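# Insert the held peg into the plate's hole

## Task

The left gripper starts out holding a peg a little above a plate, near the plate's hole. Lower the peg into that hole until it sits on the hole's bottom. Forcing or wedging the peg with too much force causes the attempt to fail.

## Robot and tools

Robot: two arms, left_arm and right_arm, each with six revolute joints and a parallel two-finger gripper that carries a wrist camera. For this job only left_arm matters: it already grips the peg. right_arm should stay still, which you do by sending 0 for its joints and repeating its current opening command.

Frames: the scene frame has its origin at table-top height, halfway between the two nominal arm bases, with +z up, +x pointing out over the table and left_arm on the +y side. Each gripper's end_effector_position (metres) and end_effector_quat_wxyz are reported in that arm's own base frame. The calibrated bases are left_arm at (-0.036, +0.247, 0) and right_arm at (+0.028, -0.347, 0), both nearly unrotated with +z up. The fingers point along the gripper's +z axis and close along its y axis. The reported point lies between the pads, about 1 cm short of the tips. Reported hand poses can be off by a few centimetres.

Row layout, shared by execute_actions and move: one flat list of 14 numbers covering both arms. The first seven belong to left_arm and the last seven to right_arm. Each block is wrist roll (joint6), wrist pitch (joint4), shoulder (joint2), waist (joint1), elbow (joint3), wrist yaw (joint5), then gripper opening. Every number lies in [-1, 1]. The six joint numbers are scaled offsets, not poses. They count from the arm's "Joint targets" as they stand when the action or move begins, not from the previous row. A value of 1.0 equals 1.202 rad for the waist, 1.258 for the shoulder, 1.3 for the elbow, 2.073 for wrist pitch, and 2.022 for wrist yaw and wrist roll. Because offsets count from the current targets, sending the same offset again moves the joint further. The opening is absolute: +1 is fully open and -1 is closed. Sending 0 there is a real command to half-open, so always resend the grip value that is holding the peg. Stated joint ranges in rad: waist -2.618 to 3.054, shoulder 0 to 3.142, elbow 0 to 3.142, wrist pitch -1.571 to 1.571, wrist yaw -1.571 to 1.571, wrist roll -2.094 to 2.094. A request more than 0.059 rad outward past a range is refused for both arms.

execute_actions(actions, cameras): actions is a list of actions. Each action is a table of 1 to 15 rows, and each row runs for one 1/30 s step. A short table keeps its last row until all 15 steps are done. An empty list runs nothing and returns the full state. cameras selects images: cam_high, cam_low, cam_left_wrist, cam_right_wrist. Leaving it out or passing ["all"] gives every camera; [] gives none.

move(target, speed, blend, opening_speed, blocking, cameras): target is one 14-number row or a list of up to 15 rows. Every row holds offsets from the same starting Joint targets. The move interpolates all joints together toward that goal. speed is the top rate in rad/s of whichever joint travels furthest: 0.01 to 2, default 0.5. It can be one value or one per target. blend (rad) rounds off intermediate targets. opening_speed (per second on the -1 to +1 scale, at least 0.2) ramps the fingers. blocking=false returns after about 0.5 s while the motion keeps going. The "move:" line reports how it ended: done, off_target (a joint rests more than 0.035 rad from its target), moving, held or fault. It can also show limits=held and each arm's worst joint error. A contact can hold an arm off target, so off_target near the plate can mean the peg is pressing on something.

wait(seconds 0 to 10): lets time pass with the last commands held. stop(): brakes a running move. zoom_image(camera, region=[x0,y0,x1,y1]): region is in image pixels, with (0,0) at top left, and can be at most 504x504. It uses the latest image from that camera. read_manual(section): returns licence text only. finished_scene(scene): pass 1 or 2. It ends the current scene for good, so call it only once the peg rests at the bottom of the hole without the robot holding it in place.

Result lines: Joint positions and Joint velocities give one block per arm in the joint order above, followed by the finger gap in metres (0.093 when fully open) or its rate. "Joint targets" is the base for your next offsets. grip_measured runs from +1 (open) to -1 (closed). The pads meet near -0.94, and each millimetre of object width adds about 0.0208. Joint torques are listed in joint order; entries 3 to 5 wrap at ±28 N m. Other lines you may see: "joint sent to its limit"; "joint command not followed" (the clearance check altered targets); MOTOR HOT from 75 °C; and OVER-TEMPERATURE FAULT at 90 °C, which folds that arm away for the rest of the scene. Camera calibration lines use OpenCV conventions.

Motion limits: each step, a joint's target can only run a fixed amount ahead of its measured angle. Targets that would carry the gripper more than 200 mm are scaled back, so big offsets need several actions. Friction can leave joints short, and very small offsets may not move anything. Thinking time lets the scene run on.

What to avoid: opening the left gripper or dropping the peg before it is seated; fast descents or offsets that aim well below the contact, since both press hard and can jam the peg and fail the try; arm-to-arm contact; and anything falling off the table. A good approach is to check alignment with the wrist and fixed cameras (zoom in if needed), then lower in small steps at low speed. If a step stalls, watch for off_target or rising torque. To relieve a push, command the targets back past the measured positions. Keep holding loads short to limit motor heating.

Each tool is called after "Request:" in YAML: its name, and indented under it one key for each argument.

## Session

Request:
execute_actions:
  actions: []

Scene clock: 0.00 s.
left_arm: end_effector_position=(+0.2798, -0.1606, +0.1326) grip_measured=-0.291 end_effector_quat_wxyz=(+0.018, +0.861, +0.508, +0.003) | right_arm: end_effector_position=(+0.3754, +0.0000, +0.4021) grip_measured=+1.000 end_effector_quat_wxyz=(+0.707, +0.000, +0.707, +0.000)
Joint names: [wrist roll, wrist pitch, shoulder, waist, elbow, wrist yaw]
Joint positions: left_arm=[1.56 -1.298 1.73 -0.515 1.493 0.013 0.031] | right_arm=[0 0 1.047 0 1.047 0 0.093]
Joint velocities: left_arm=[-0.051 -0.081 0.002 -0.012 0.017 -0.095 0.008] | right_arm=[within noise]
Joint torques (N m): no reading
Motor temperatures (°C): left_arm=[29 35 36 28 36 31 31] | right_arm=[29 33 34 29 38 33 31]
Heat: left arm: 36 °C; right arm: 38 °C.
Joint targets: left_arm=[1.560 -1.297 1.711 -0.515 1.510 0.015] | right_arm=[0.000 0.010 1.043 0.000 1.061 0.000]
Tool commands: left_gripper/opening=-0.921165 right_gripper/opening=+1.0

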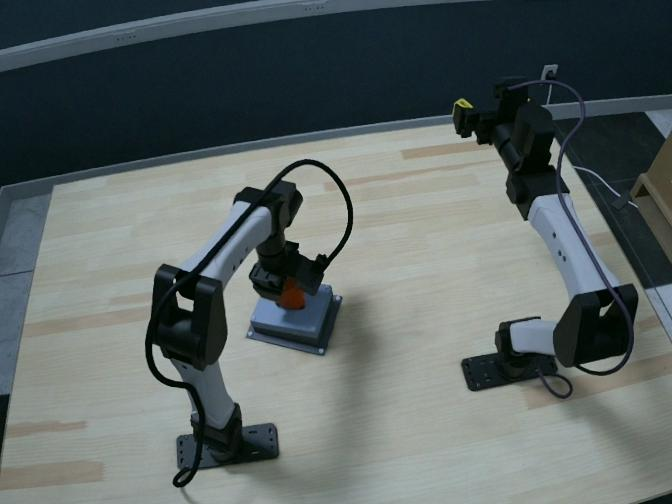

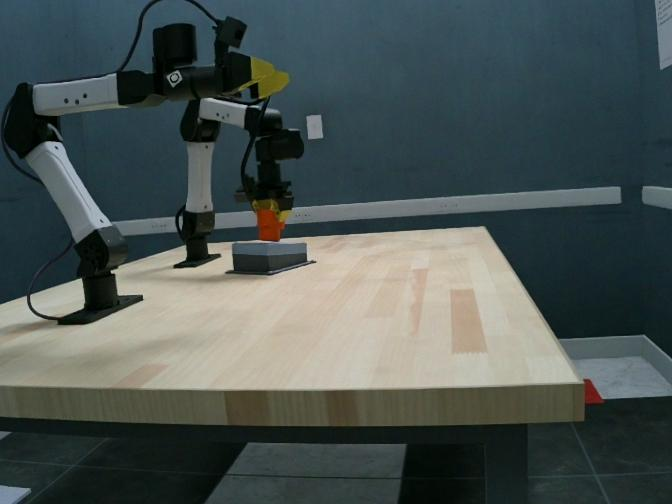

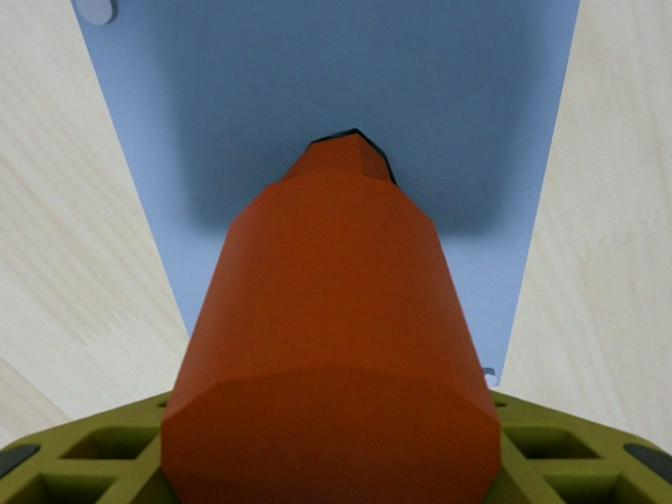

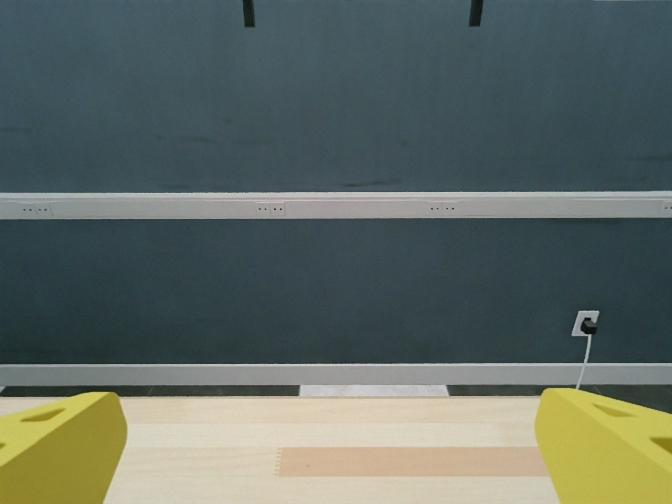

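Request:
zoom_image:
  camera: "cam_left_wrist"
  region: [250, 90, 450, 240]

Request:
zoom_image:
  camera: "cam_low"
  region: [210, 180, 330, 280]

Request:
zoom_image:
  camera: "cam_high"
  region: [230, 240, 360, 360]

Scaled by 2.520 from the camera's 672x504 image, which has a finer 960x720 frame.

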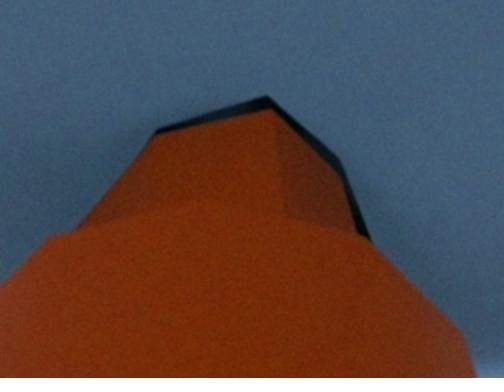

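Scaled by 4.200 from the camera's 672x504 image, which has a finer 960x720 frame.

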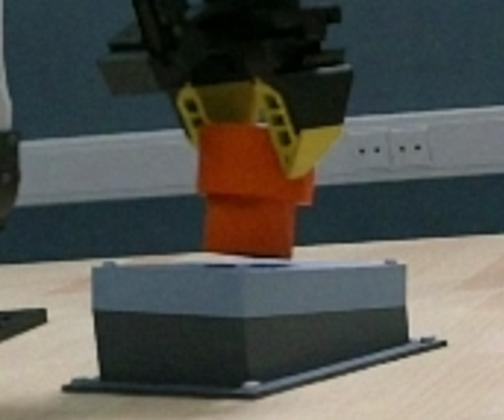

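Scaled by 3.877 from the camera's 672x504 image, which has a finer 960x720 frame.

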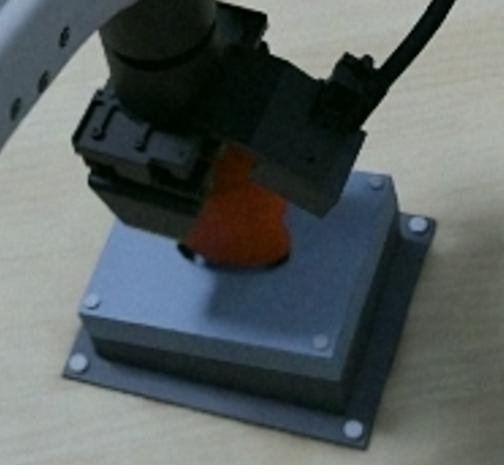

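Request:
move:
  target:
    - [0,-0.038,0,0,0.061,0,-0.921165,0,0,0,0,0,0,1]
    - [-0.069,-0.038,0,-0.1165,0.061,0,-0.921165,0,0,0,0,0,0,1]
  speed: 0.2
  blend: 0.02

Request:
zoom_image:
  camera: "cam_left_wrist"
  region: [200, 0, 480, 210]

Scene clock: 15.80 s.
left_arm: end_effector_position=(+0.2551, -0.1975, +0.1488) grip_measured=-0.217 end_effector_quat_wxyz=(+0.020, +0.863, +0.505, +0.001) | right_arm: end_effector_position=(+0.3754, +0.0000, +0.4021) grip_measured=+1.000 end_effector_quat_wxyz=(+0.707, +0.000, +0.707, +0.000)
Joint positions: left_arm=[1.429 -1.36 1.73 -0.652 1.557 0.013 0.035] | right_arm=[0 0 1.047 0 1.047 0 0.093]
Joint torques (N m): left_arm=[0.05 0.26 -8.75 -0.92 8.66 0.14] | right_arm=[-0.01 2.31 -3.18 -0.01 10.06 0.04]
Motor temperatures (°C): left_arm=[29 35 42 28 38 31 32] | right_arm=[29 39 35 29 41 33 31]
Heat: left arm: 42 °C; right arm: 41 °C.
Joint targets: left_arm=[1.421 -1.375 1.711 -0.655 1.589 0.015] | right_arm=[0.000 0.010 1.043 0.000 1.061 0.000]
move: done
camera_calibration:
cam_left_wrist: T_world_to_cam=[[-0.872454, 0.488066, -0.0248123, 0.32256], [0.43309, 0.795706, 0.42342, 0.0198089], [0.2264, 0.358669, -0.905593, 0.23449], [0, 0, 0, 1]]

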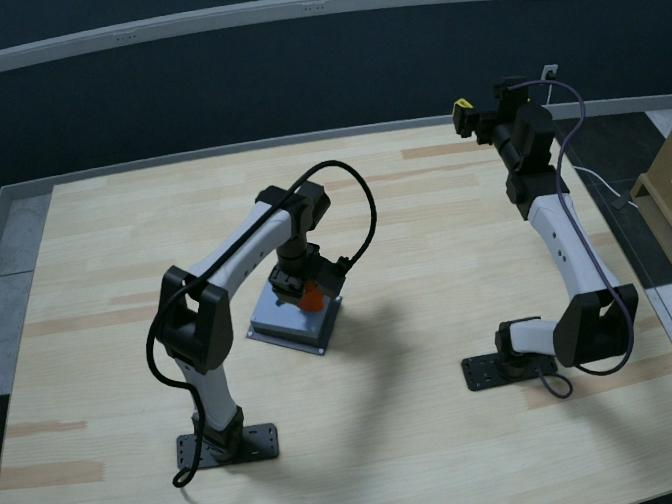

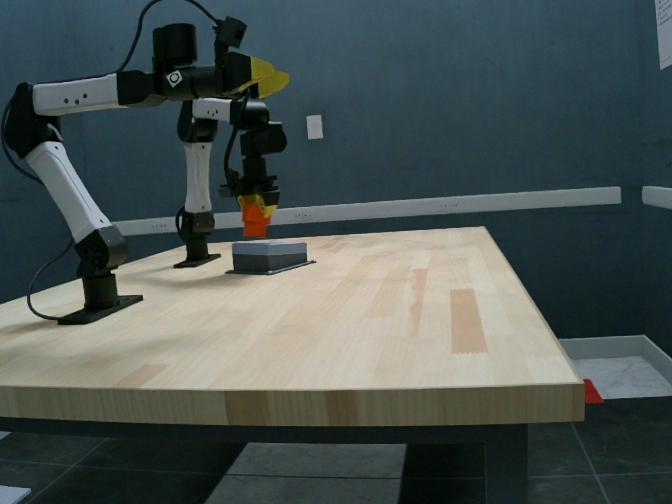

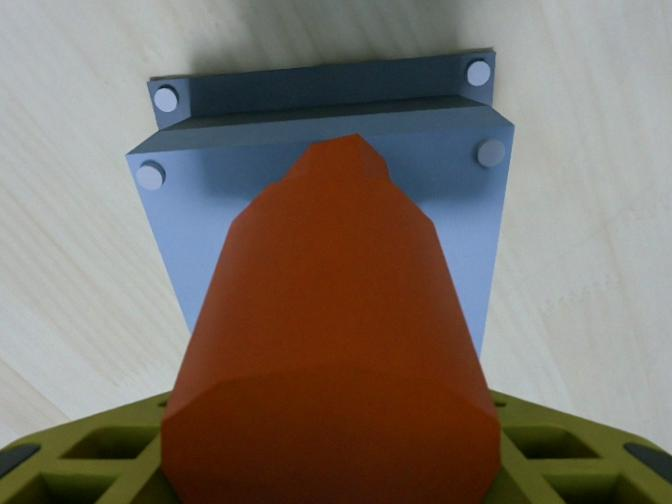

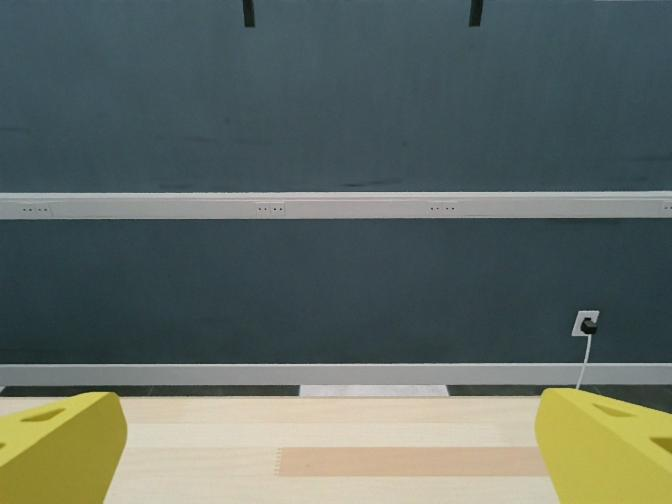

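Scaled by 1.800 from the camera's 672x504 image, which has a finer 960x720 frame.

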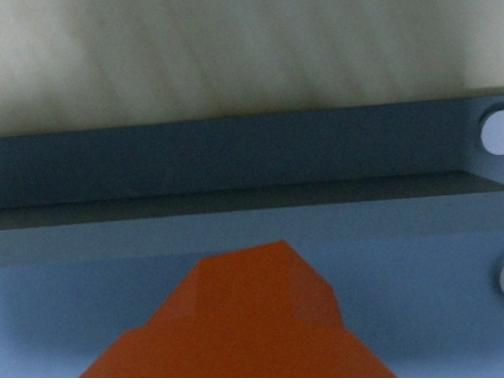

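Request:
move:
  target: [0.129,0,0,0.216,0,0,-0.921165,0,0,0,0,0,0,1]
  speed: 0.25

Request:
zoom_image:
  camera: "cam_left_wrist"
  region: [200, 0, 480, 210]

Request:
zoom_image:
  camera: "cam_high"
  region: [210, 220, 350, 360]

Request:
zoom_image:
  camera: "cam_low"
  region: [210, 180, 330, 280]

Scene clock: 20.43 s.
left_arm: end_effector_position=(+0.2968, -0.1261, +0.1488) grip_measured=-0.217 end_effector_quat_wxyz=(+0.018, +0.859, +0.511, +0.006) | right_arm: end_effector_position=(+0.3754, +0.0000, +0.4021) grip_measured=+1.000 end_effector_quat_wxyz=(+0.707, +0.000, +0.707, +0.000)
Joint positions: left_arm=[1.672 -1.361 1.73 -0.396 1.557 0.012 0.035] | right_arm=[0 0 1.047 0 1.047 0 0.093]
Joint torques (N m): left_arm=[0.23 0.23 -8.76 -0.7 8.8 0.17] | right_arm=[0 2.29 -2.93 -0.09 9.99 0.02]
Joint targets: left_arm=[1.681 -1.375 1.711 -0.395 1.589 0.015] | right_arm=[0.000 0.010 1.043 0.000 1.061 0.000]
move: done
camera_calibration:
cam_left_wrist: T_world_to_cam=[[-0.878997, 0.476047, -0.0272842, 0.324852], [0.419131, 0.798655, 0.431832, -0.0517622], [0.227363, 0.368143, -0.901541, 0.199758], [0, 0, 0, 1]]

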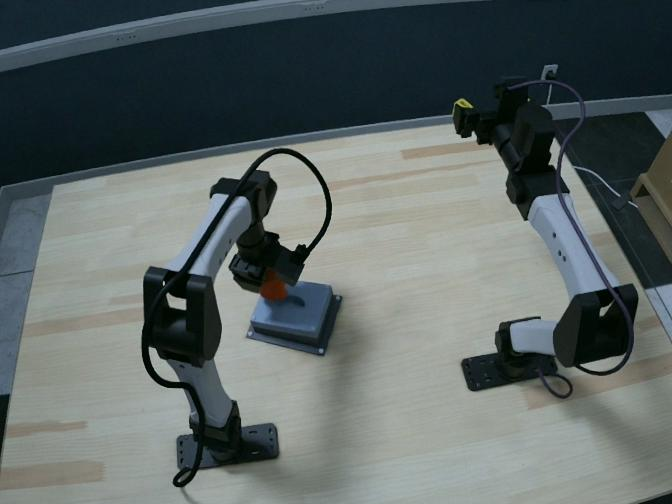

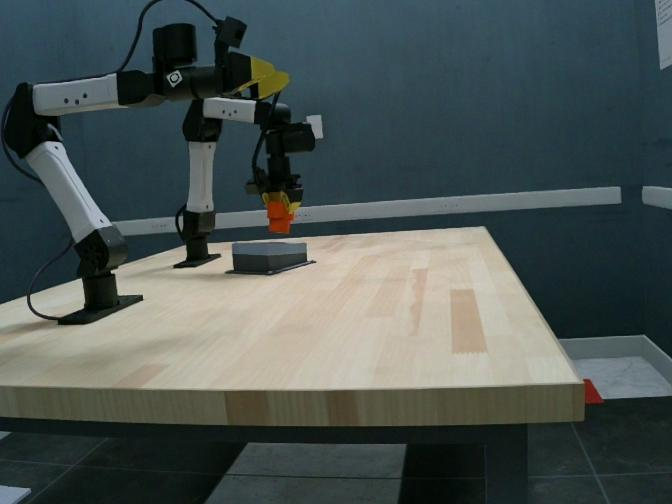

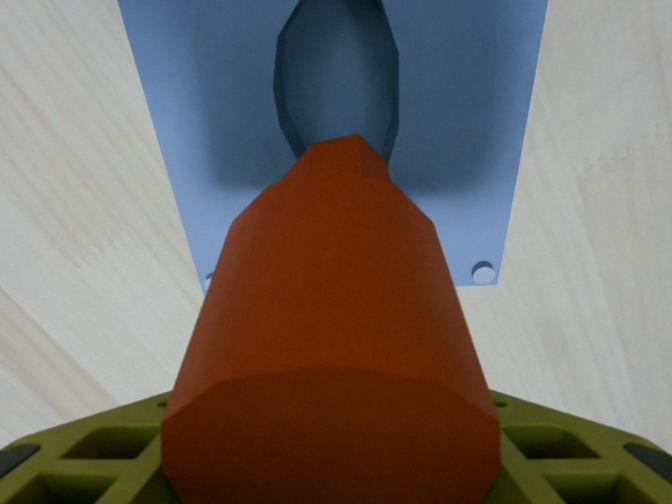

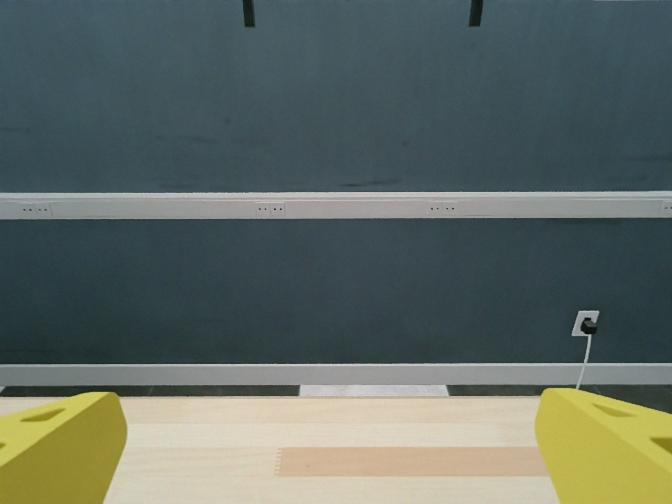

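Scaled by 1.800 from the camera's 672x504 image, which has a finer 960x720 frame.

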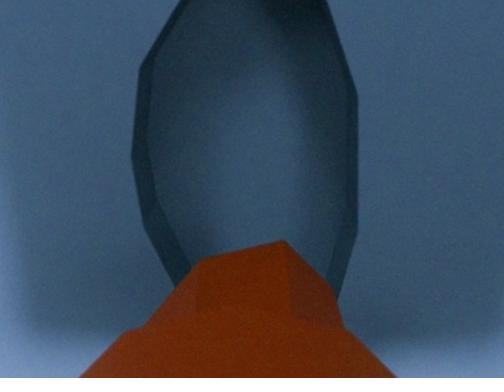

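Scaled by 3.600 from the camera's 672x504 image, which has a finer 960x720 frame.

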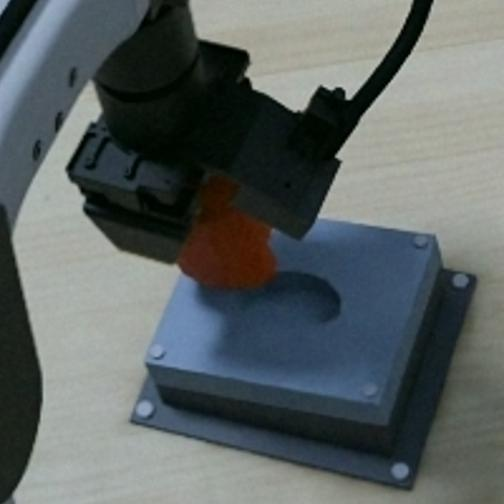

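Scaled by 4.200 from the camera's 672x504 image, which has a finer 960x720 frame.

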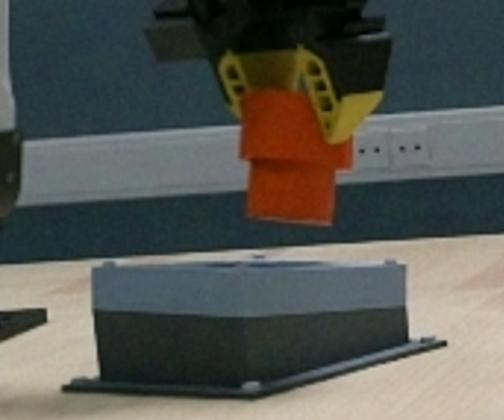

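Request:
move:
  target: [0.07,-0.082,0,0.118,0.18,0,-0.921165,0,0,0,0,0,0,1]
  speed: 0.3
  cameras: ["cam_left_wrist","cam_high","cam_low"]

Request:
zoom_image:
  camera: "cam_left_wrist"
  region: [200, 0, 480, 210]

Request:
zoom_image:
  camera: "cam_low"
  region: [230, 150, 330, 240]

Request:
zoom_image:
  camera: "cam_high"
  region: [220, 240, 360, 360]

Scene clock: 35.17 s.
left_arm: end_effector_position=(+0.3161, -0.0847, +0.2083) grip_measured=-0.217 end_effector_quat_wxyz=(+0.041, +0.859, +0.510, +0.031) | right_arm: end_effector_position=(+0.3754, +0.0000, +0.4021) grip_measured=+1.000 end_effector_quat_wxyz=(+0.707, +0.000, +0.707, +0.000)
Joint positions: left_arm=[1.814 -1.532 1.73 -0.256 1.793 0.012 0.035] | right_arm=[0 0 1.047 0 1.047 0 0.093]
Joint torques (N m): left_arm=[0.19 0.41 -8.51 -0.27 8.62 0.15] | right_arm=[0.02 2.26 -3.15 -0.17 10.1 0]
Motor temperatures (°C): left_arm=[29 35 46 28 43 31 33] | right_arm=[29 42 35 29 44 33 31]
Joint targets: left_arm=[1.823 -1.545 1.711 -0.253 1.823 0.015] | right_arm=[0.000 0.010 1.043 0.000 1.061 0.000]
move: done
camera_calibration:
cam_left_wrist: T_world_to_cam=[[-0.874276, 0.476766, -0.091305, 0.335697], [0.391159, 0.803302, 0.44911, -0.113026], [0.287466, 0.356931, -0.888799, 0.211144], [0, 0, 0, 1]]
Images, in order: cam_high, cam_low, cam_left_wrist.

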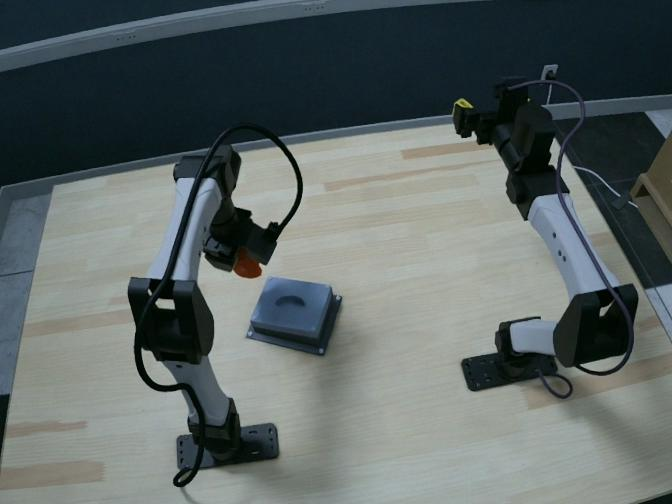

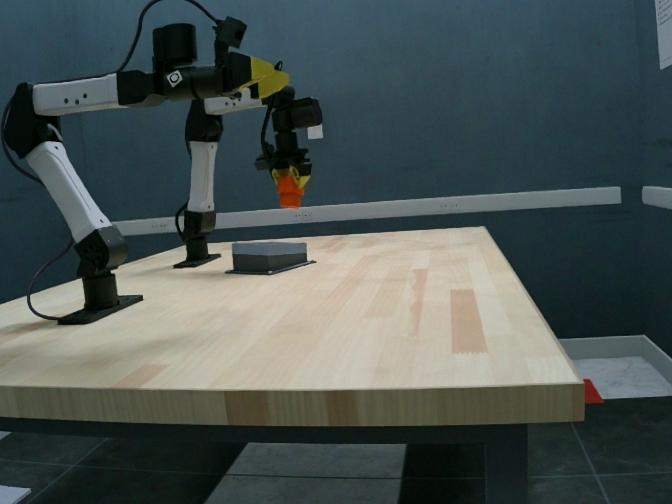

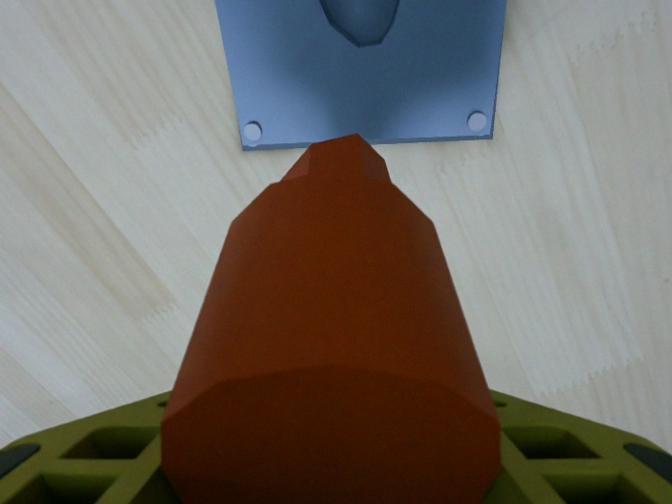

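Scaled by 1.800 from the camera's 672x504 image, which has a finer 960x720 frame.

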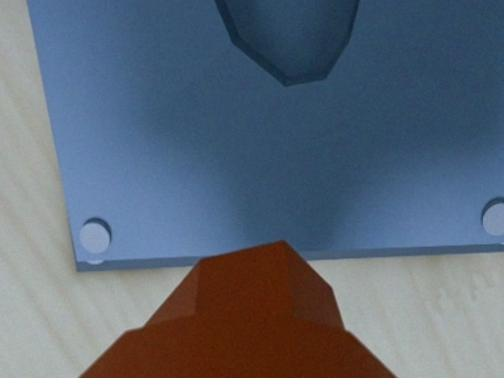

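Scaled by 5.040 from the camera's 672x504 image, which has a finer 960x720 frame.

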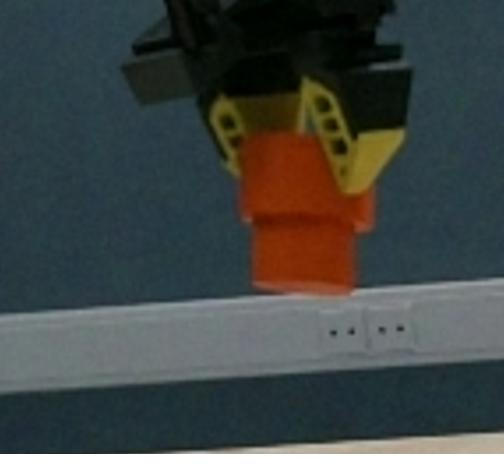

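Scaled by 3.600 from the camera's 672x504 image, which has a finer 960x720 frame.

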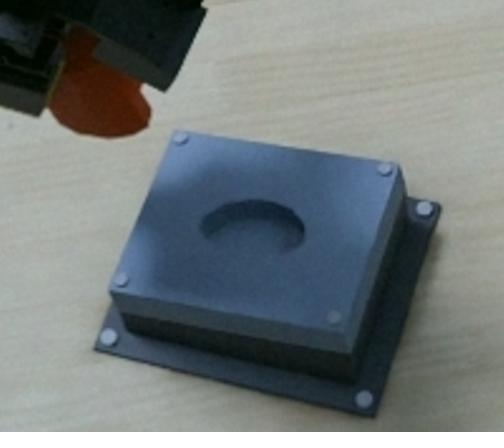

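Request:
move:
  target: [-0.07,0,0,-0.118,0,0,-0.921165,0,0,0,0,0,0,1]
  speed: 0.3
  cameras: ["cam_left_wrist","cam_high","cam_low"]

Request:
zoom_image:
  camera: "cam_left_wrist"
  region: [250, 0, 450, 200]

Scene clock: 41.70 s.
left_arm: end_effector_position=(+0.3012, -0.1273, +0.2083) grip_measured=-0.217 end_effector_quat_wxyz=(+0.044, +0.862, +0.504, +0.026) | right_arm: end_effector_position=(+0.3754, +0.0000, +0.4021) grip_measured=+1.000 end_effector_quat_wxyz=(+0.707, +0.000, +0.707, +0.000)
Joint positions: left_arm=[1.69 -1.533 1.73 -0.394 1.793 0.012 0.035] | right_arm=[0 0 1.047 0 1.047 0 0.093]
Joint torques (N m): left_arm=[0 0.44 -8.57 -0.55 8.61 0.19] | right_arm=[-0.01 2.31 -3.17 -0.27 10 0.01]
Heat: left arm: 47 °C; right arm: 45 °C.
Joint targets: left_arm=[1.681 -1.545 1.711 -0.395 1.823 0.015] | right_arm=[0.000 0.010 1.043 0.000 1.061 0.000]
move: done
camera_calibration:
cam_left_wrist: T_world_to_cam=[[-0.867746, 0.488616, -0.0909443, 0.342423], [0.405905, 0.802315, 0.437643, -0.0751282], [0.286805, 0.342848, -0.894538, 0.230218], [0, 0, 0, 1]]
Images, in order: cam_high, cam_low, cam_left_wrist.

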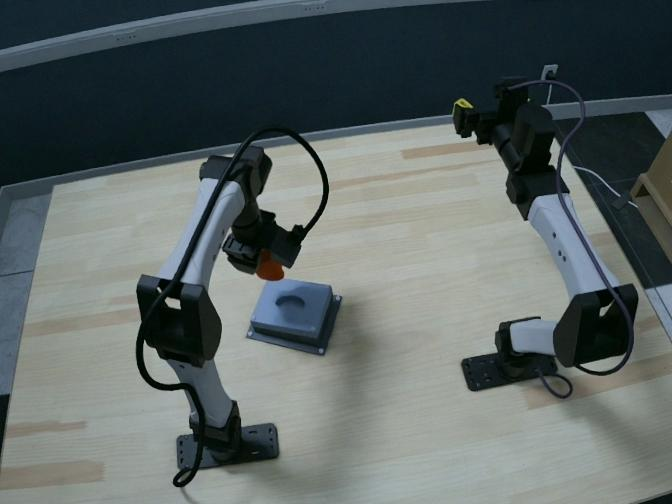

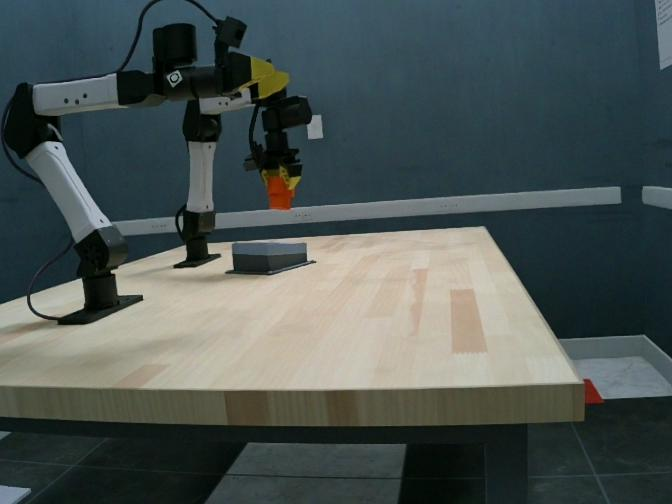

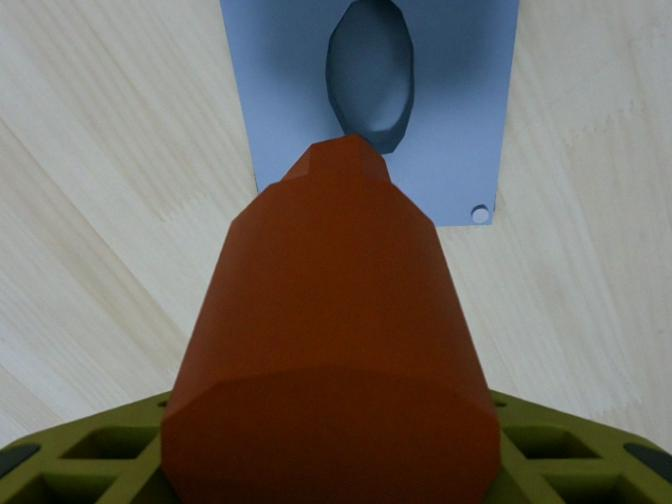

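Scaled by 2.520 from the camera's 672x504 image, which has a finer 960x720 frame.

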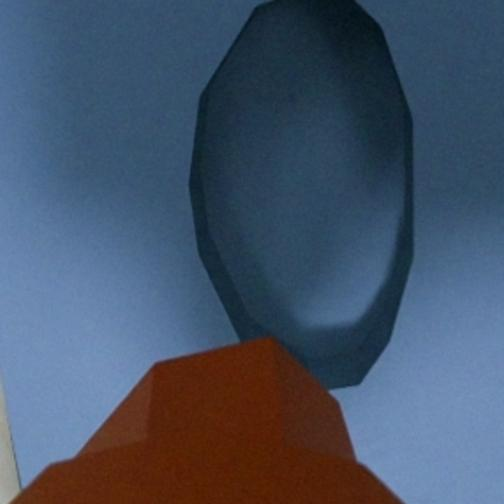

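Request:
zoom_image:
  camera: "cam_left_wrist"
  region: [260, 120, 440, 240]

Request:
zoom_image:
  camera: "cam_low"
  region: [250, 160, 310, 220]

Request:
zoom_image:
  camera: "cam_high"
  region: [220, 240, 300, 310]

Scaled by 2.800 from the camera's 672x504 image, which has a finer 960x720 frame.

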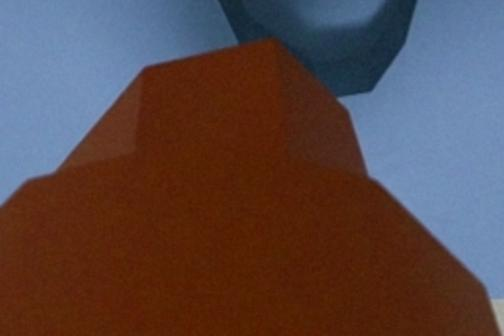

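Scaled by 8.400 from the camera's 672x504 image, which has a finer 960x720 frame.

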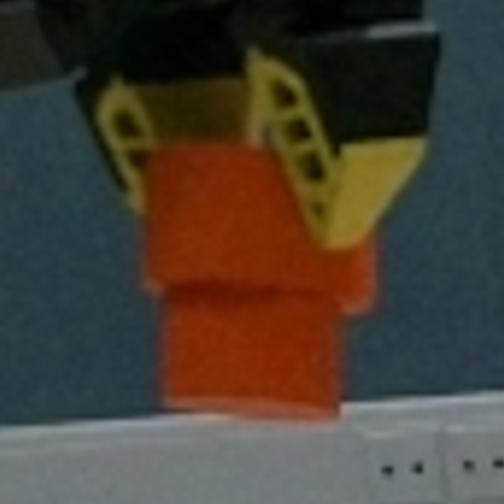

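Scaled by 6.300 from the camera's 672x504 image, which has a finer 960x720 frame.

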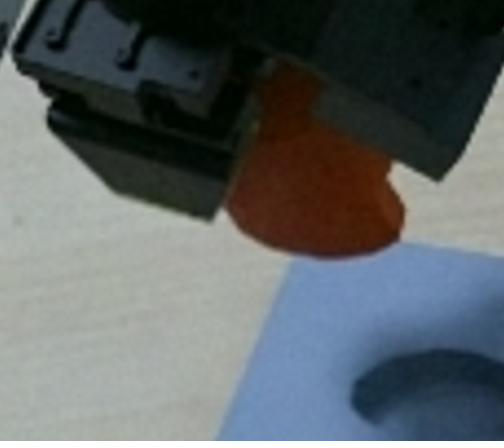

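Request:
move:
  target: [-0.146,0.0415,0,-0.171,-0.1815,-0.136,-0.921165,0,0,0,0,0,0,1]
  speed: 0.3
  cameras: ["cam_left_wrist","cam_high","cam_low"]

Request:
zoom_image:
  camera: "cam_left_wrist"
  region: [240, 0, 460, 200]

Request:
zoom_image:
  camera: "cam_low"
  region: [220, 180, 330, 280]

Request:
zoom_image:
  camera: "cam_high"
  region: [230, 240, 350, 360]

Scene clock: 70.77 s.
left_arm: end_effector_position=(+0.2717, -0.1365, +0.1609) grip_measured=-0.217 end_effector_quat_wxyz=(-0.069, +0.835, +0.537, +0.101) | right_arm: end_effector_position=(+0.3754, +0.0000, +0.4021) grip_measured=+1.000 end_effector_quat_wxyz=(+0.707, +0.000, +0.707, +0.000)
Joint positions: left_arm=[1.395 -1.475 1.73 -0.598 1.585 -0.241 0.035] | right_arm=[0 0 1.047 0 1.047 0 0.093]
Joint torques (N m): left_arm=[0 0.37 -8.39 -0.79 6.02 -0.3] | right_arm=[0.04 2.34 -3.21 -0.2 9.85 0.02]
Joint targets: left_arm=[1.386 -1.459 1.711 -0.600 1.587 -0.260] | right_arm=[0.000 0.010 1.043 0.000 1.061 0.000]
move: done
camera_calibration:
cam_left_wrist: T_world_to_cam=[[-0.911324, 0.41137, 0.0162378, 0.301047], [0.323964, 0.692236, 0.64487, -0.0611588], [0.25404, 0.592945, -0.76412, 0.221464], [0, 0, 0, 1]]
Images, in order: cam_high, cam_low, cam_left_wrist.

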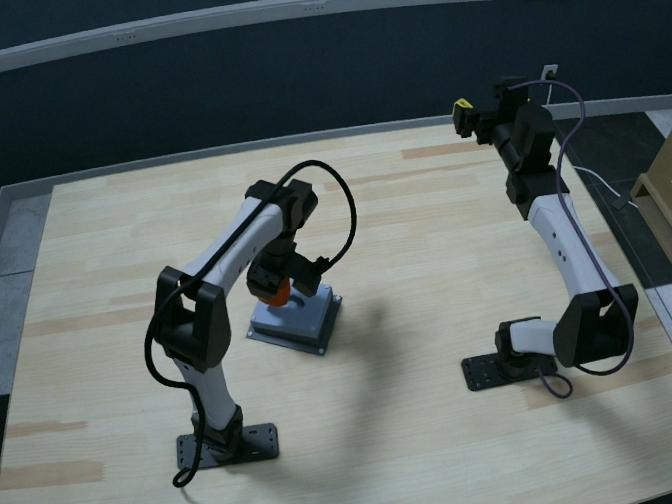

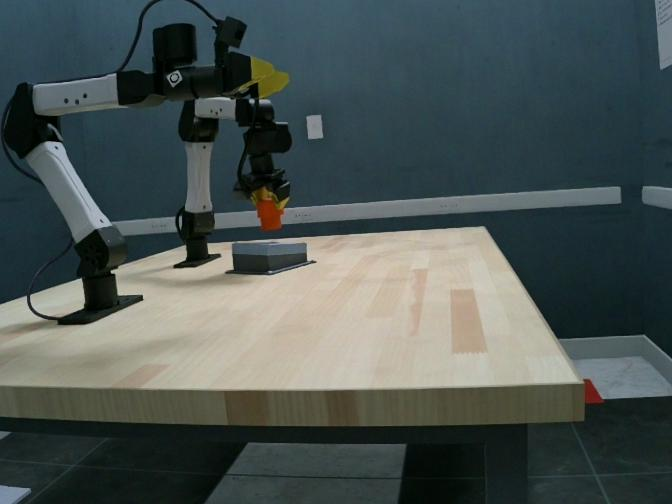

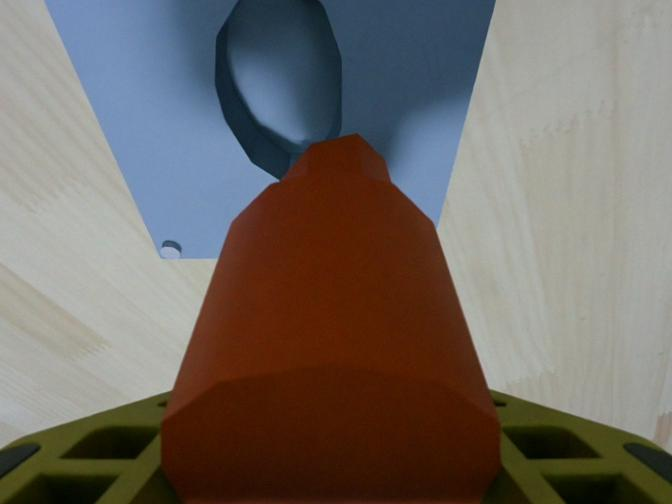

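Scaled by 2.291 from the camera's 672x504 image, which has a finer 960x720 frame.

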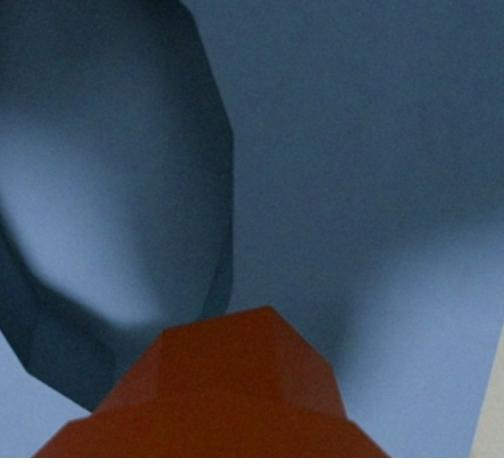

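Scaled by 4.582 from the camera's 672x504 image, which has a finer 960x720 frame.

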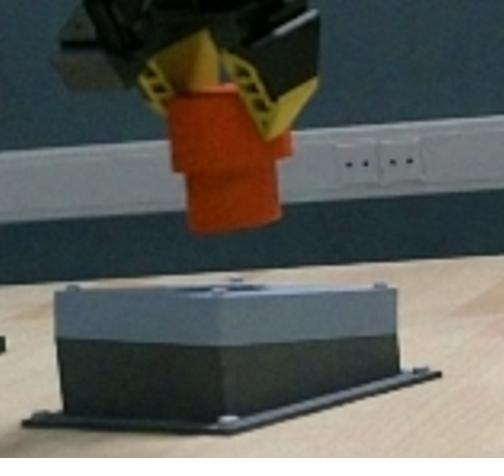

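Scaled by 4.200 from the camera's 672x504 image, which has a finer 960x720 frame.

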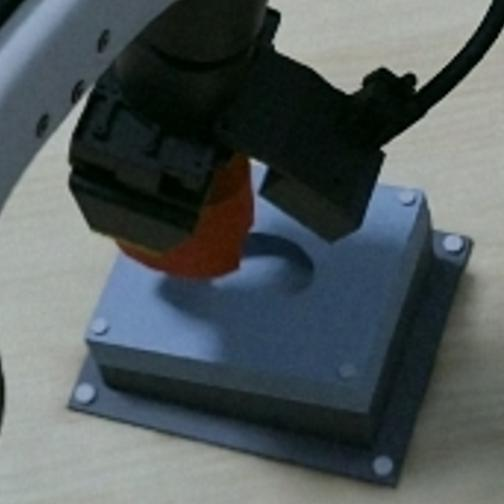

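Request:
move:
  target: [-0.0481,-0.002,0.0763,-0.0809,0.078,0,-0.921165,0,0,0,0,0,0,1]
  speed: 0.15
  cameras: ["cam_left_wrist","cam_high","cam_low"]

Request:
zoom_image:
  camera: "cam_left_wrist"
  region: [260, 60, 440, 220]

Request:
zoom_image:
  camera: "cam_low"
  region: [220, 180, 330, 280]

Request:
zoom_image:
  camera: "cam_high"
  region: [230, 240, 350, 360]

Scene clock: 101.47 s.
left_arm: end_effector_position=(+0.2716, -0.1737, +0.1581) grip_measured=-0.217 end_effector_quat_wxyz=(-0.057, +0.835, +0.537, +0.109) | right_arm: end_effector_position=(+0.3754, +0.0000, +0.4021) grip_measured=+1.000 end_effector_quat_wxyz=(+0.707, +0.000, +0.707, +0.000)
Joint positions: left_arm=[1.298 -1.473 1.798 -0.695 1.655 -0.244 0.035] | right_arm=[0 0 1.047 0 1.047 0 0.093]
Joint torques (N m): left_arm=[0.03 0.38 -7.02 -1.14 8.59 -0.17] | right_arm=[-0.01 2.35 -3.14 -0.32 10.02 0.01]
Motor temperatures (°C): left_arm=[29 34 51 28 44 31 34] | right_arm=[29 48 35 29 49 33 31]
Joint targets: left_arm=[1.289 -1.463 1.806 -0.698 1.688 -0.260] | right_arm=[0.000 0.010 1.043 0.000 1.061 0.000]
move: done
camera_calibration:
cam_left_wrist: T_world_to_cam=[[-0.910117, 0.414183, -0.0117943, 0.320907], [0.309364, 0.698175, 0.645635, -0.0286754], [0.275646, 0.583955, -0.763555, 0.233902], [0, 0, 0, 1]]
Images, in order: cam_high, cam_low, cam_left_wrist.

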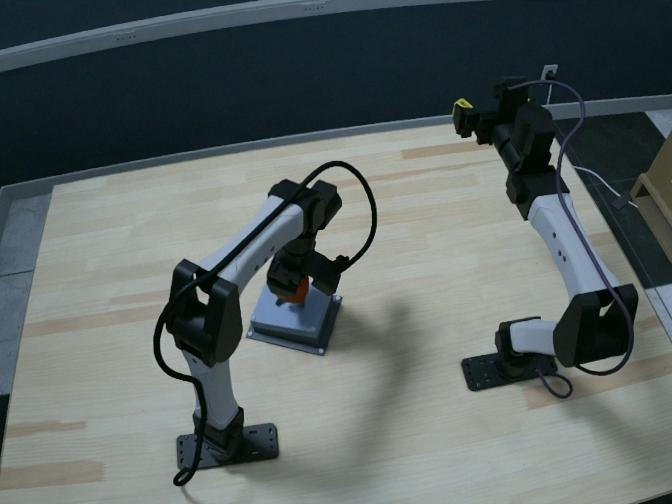

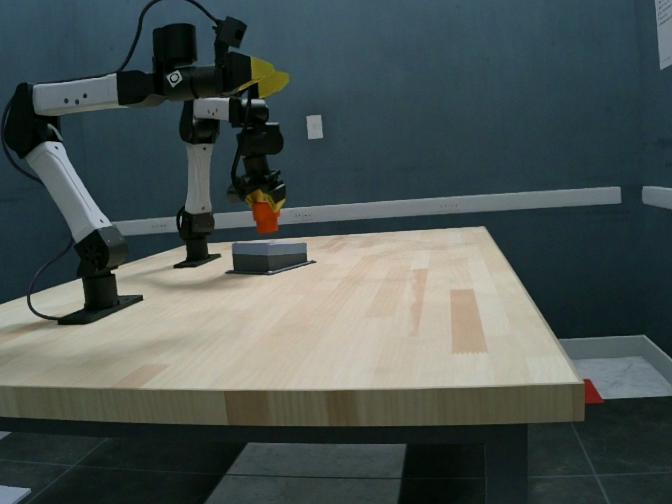

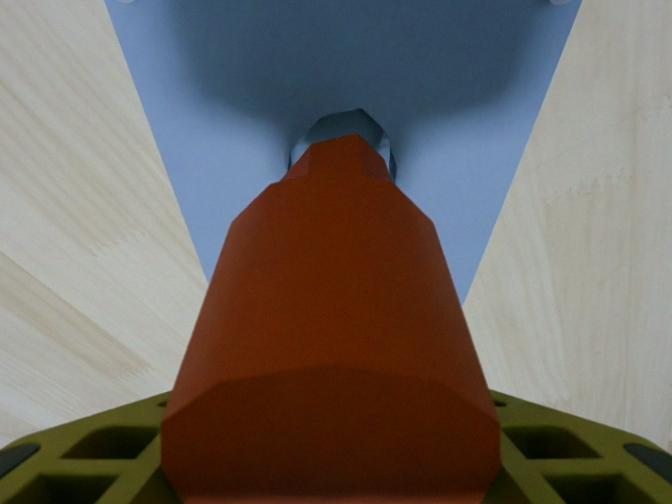

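Scaled by 2.800 from the camera's 672x504 image, which has a finer 960x720 frame.

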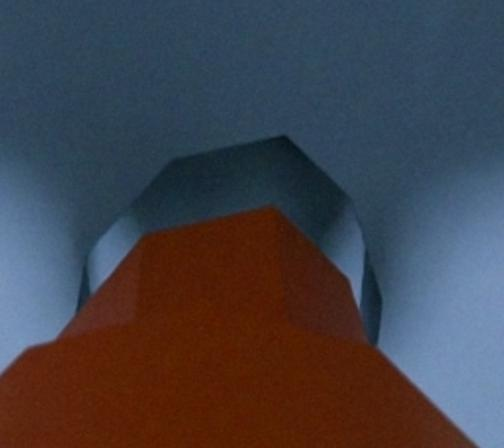

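Scaled by 4.582 from the camera's 672x504 image, which has a finer 960x720 frame.

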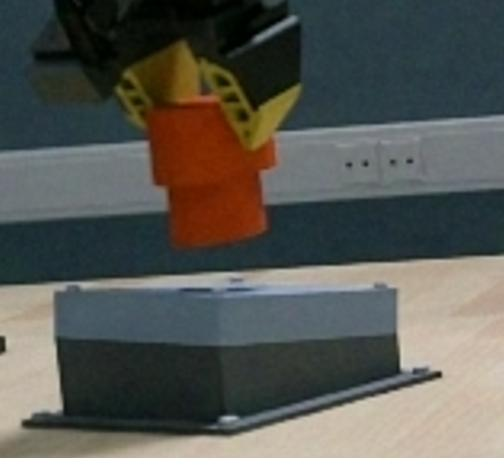

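Scaled by 4.200 from the camera's 672x504 image, which has a finer 960x720 frame.

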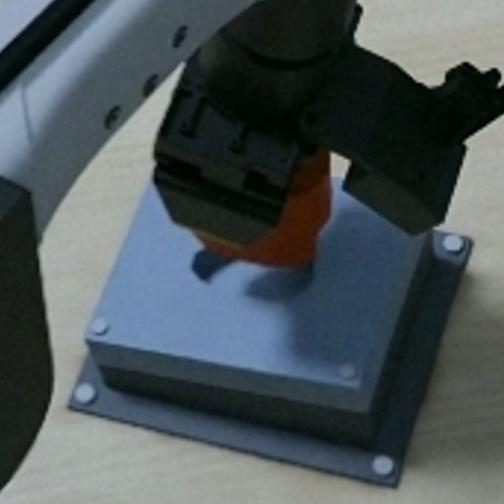

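Request:
move:
  target: [0,0.0318,0,0,-0.0795,0,-0.921165,0,0,0,0,0,0,1]
  speed: 0.1
  cameras: ["cam_left_wrist","cam_high","cam_low"]

Request:
zoom_image:
  camera: "cam_left_wrist"
  region: [260, 60, 440, 220]

Request:
zoom_image:
  camera: "cam_low"
  region: [220, 180, 330, 280]

Request:
zoom_image:
  camera: "cam_high"
  region: [240, 250, 340, 340]

Scene clock: 114.93 s.
left_arm: end_effector_position=(+0.2705, -0.1727, +0.1404) grip_measured=-0.217 end_effector_quat_wxyz=(-0.062, +0.835, +0.536, +0.108) | right_arm: end_effector_position=(+0.3754, +0.0000, +0.4021) grip_measured=+1.000 end_effector_quat_wxyz=(+0.707, +0.000, +0.707, +0.000)
Joint positions: left_arm=[1.297 -1.413 1.798 -0.695 1.584 -0.244 0.035] | right_arm=[0 0 1.047 0 1.047 0 0.093]
Joint torques (N m): left_arm=[0.11 0.45 -6.82 -0.91 5.9 -0.17] | right_arm=[-0.06 2.31 -3.25 0.06 9.99 0.02]
Joint targets: left_arm=[1.289 -1.397 1.806 -0.698 1.585 -0.260] | right_arm=[0.000 0.010 1.043 0.000 1.061 0.000]
move: done
camera_calibration:
cam_left_wrist: T_world_to_cam=[[-0.910478, 0.413555, -0.00131593, 0.317757], [0.314236, 0.69388, 0.647909, -0.0199267], [0.26886, 0.589494, -0.761716, 0.222654], [0, 0, 0, 1]]
Images, in order: cam_high, cam_low, cam_left_wrist.

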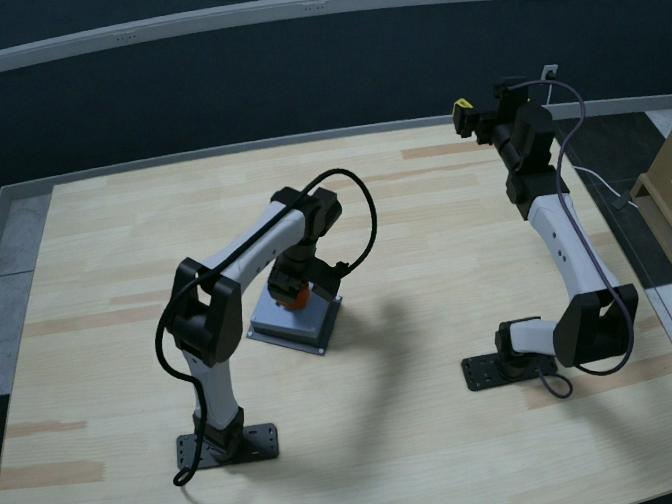

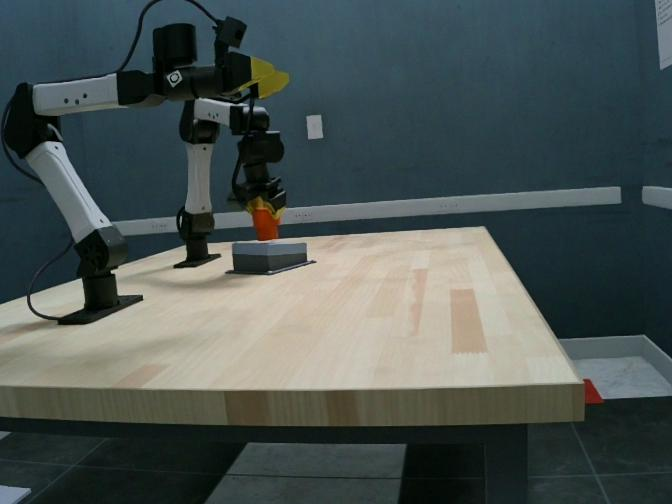

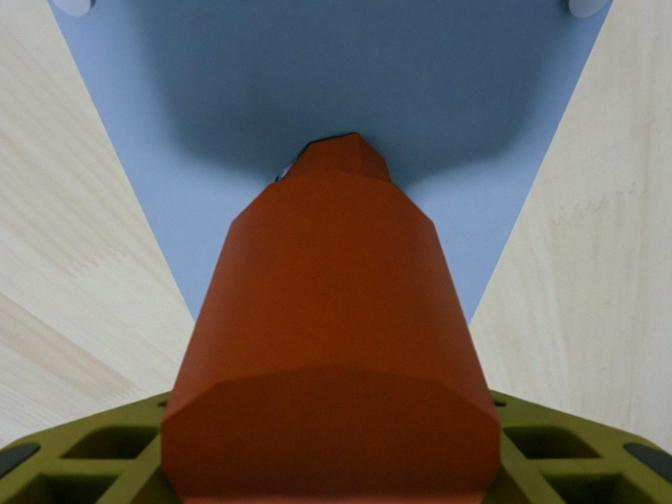

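Scaled by 2.800 from the camera's 672x504 image, which has a finer 960x720 frame.

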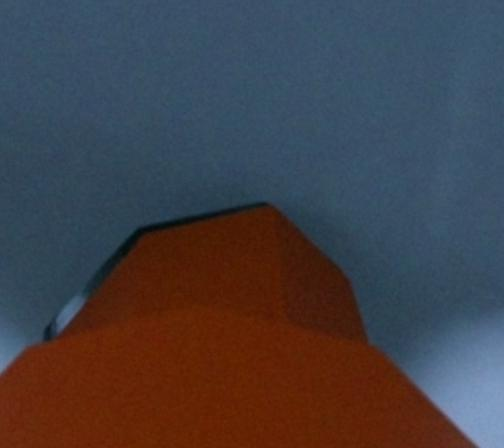

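Scaled by 4.582 from the camera's 672x504 image, which has a finer 960x720 frame.

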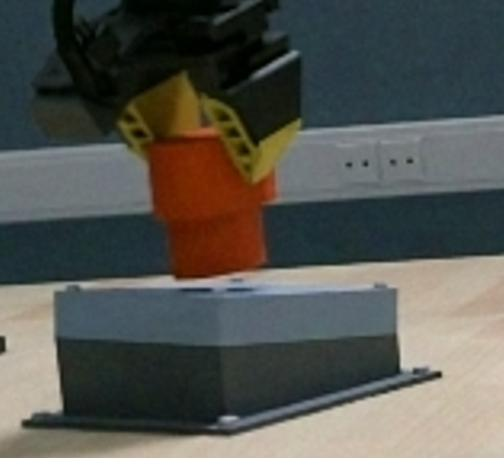

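Scaled by 5.040 from the camera's 672x504 image, which has a finer 960x720 frame.

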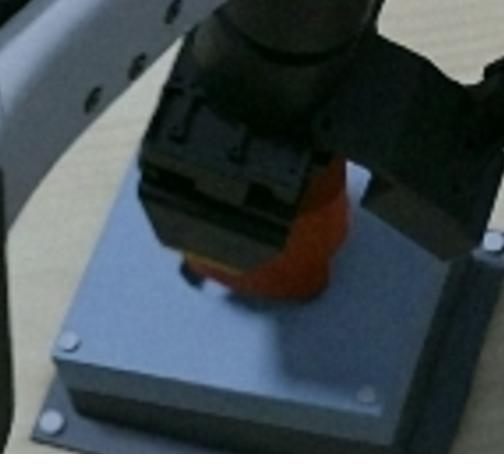

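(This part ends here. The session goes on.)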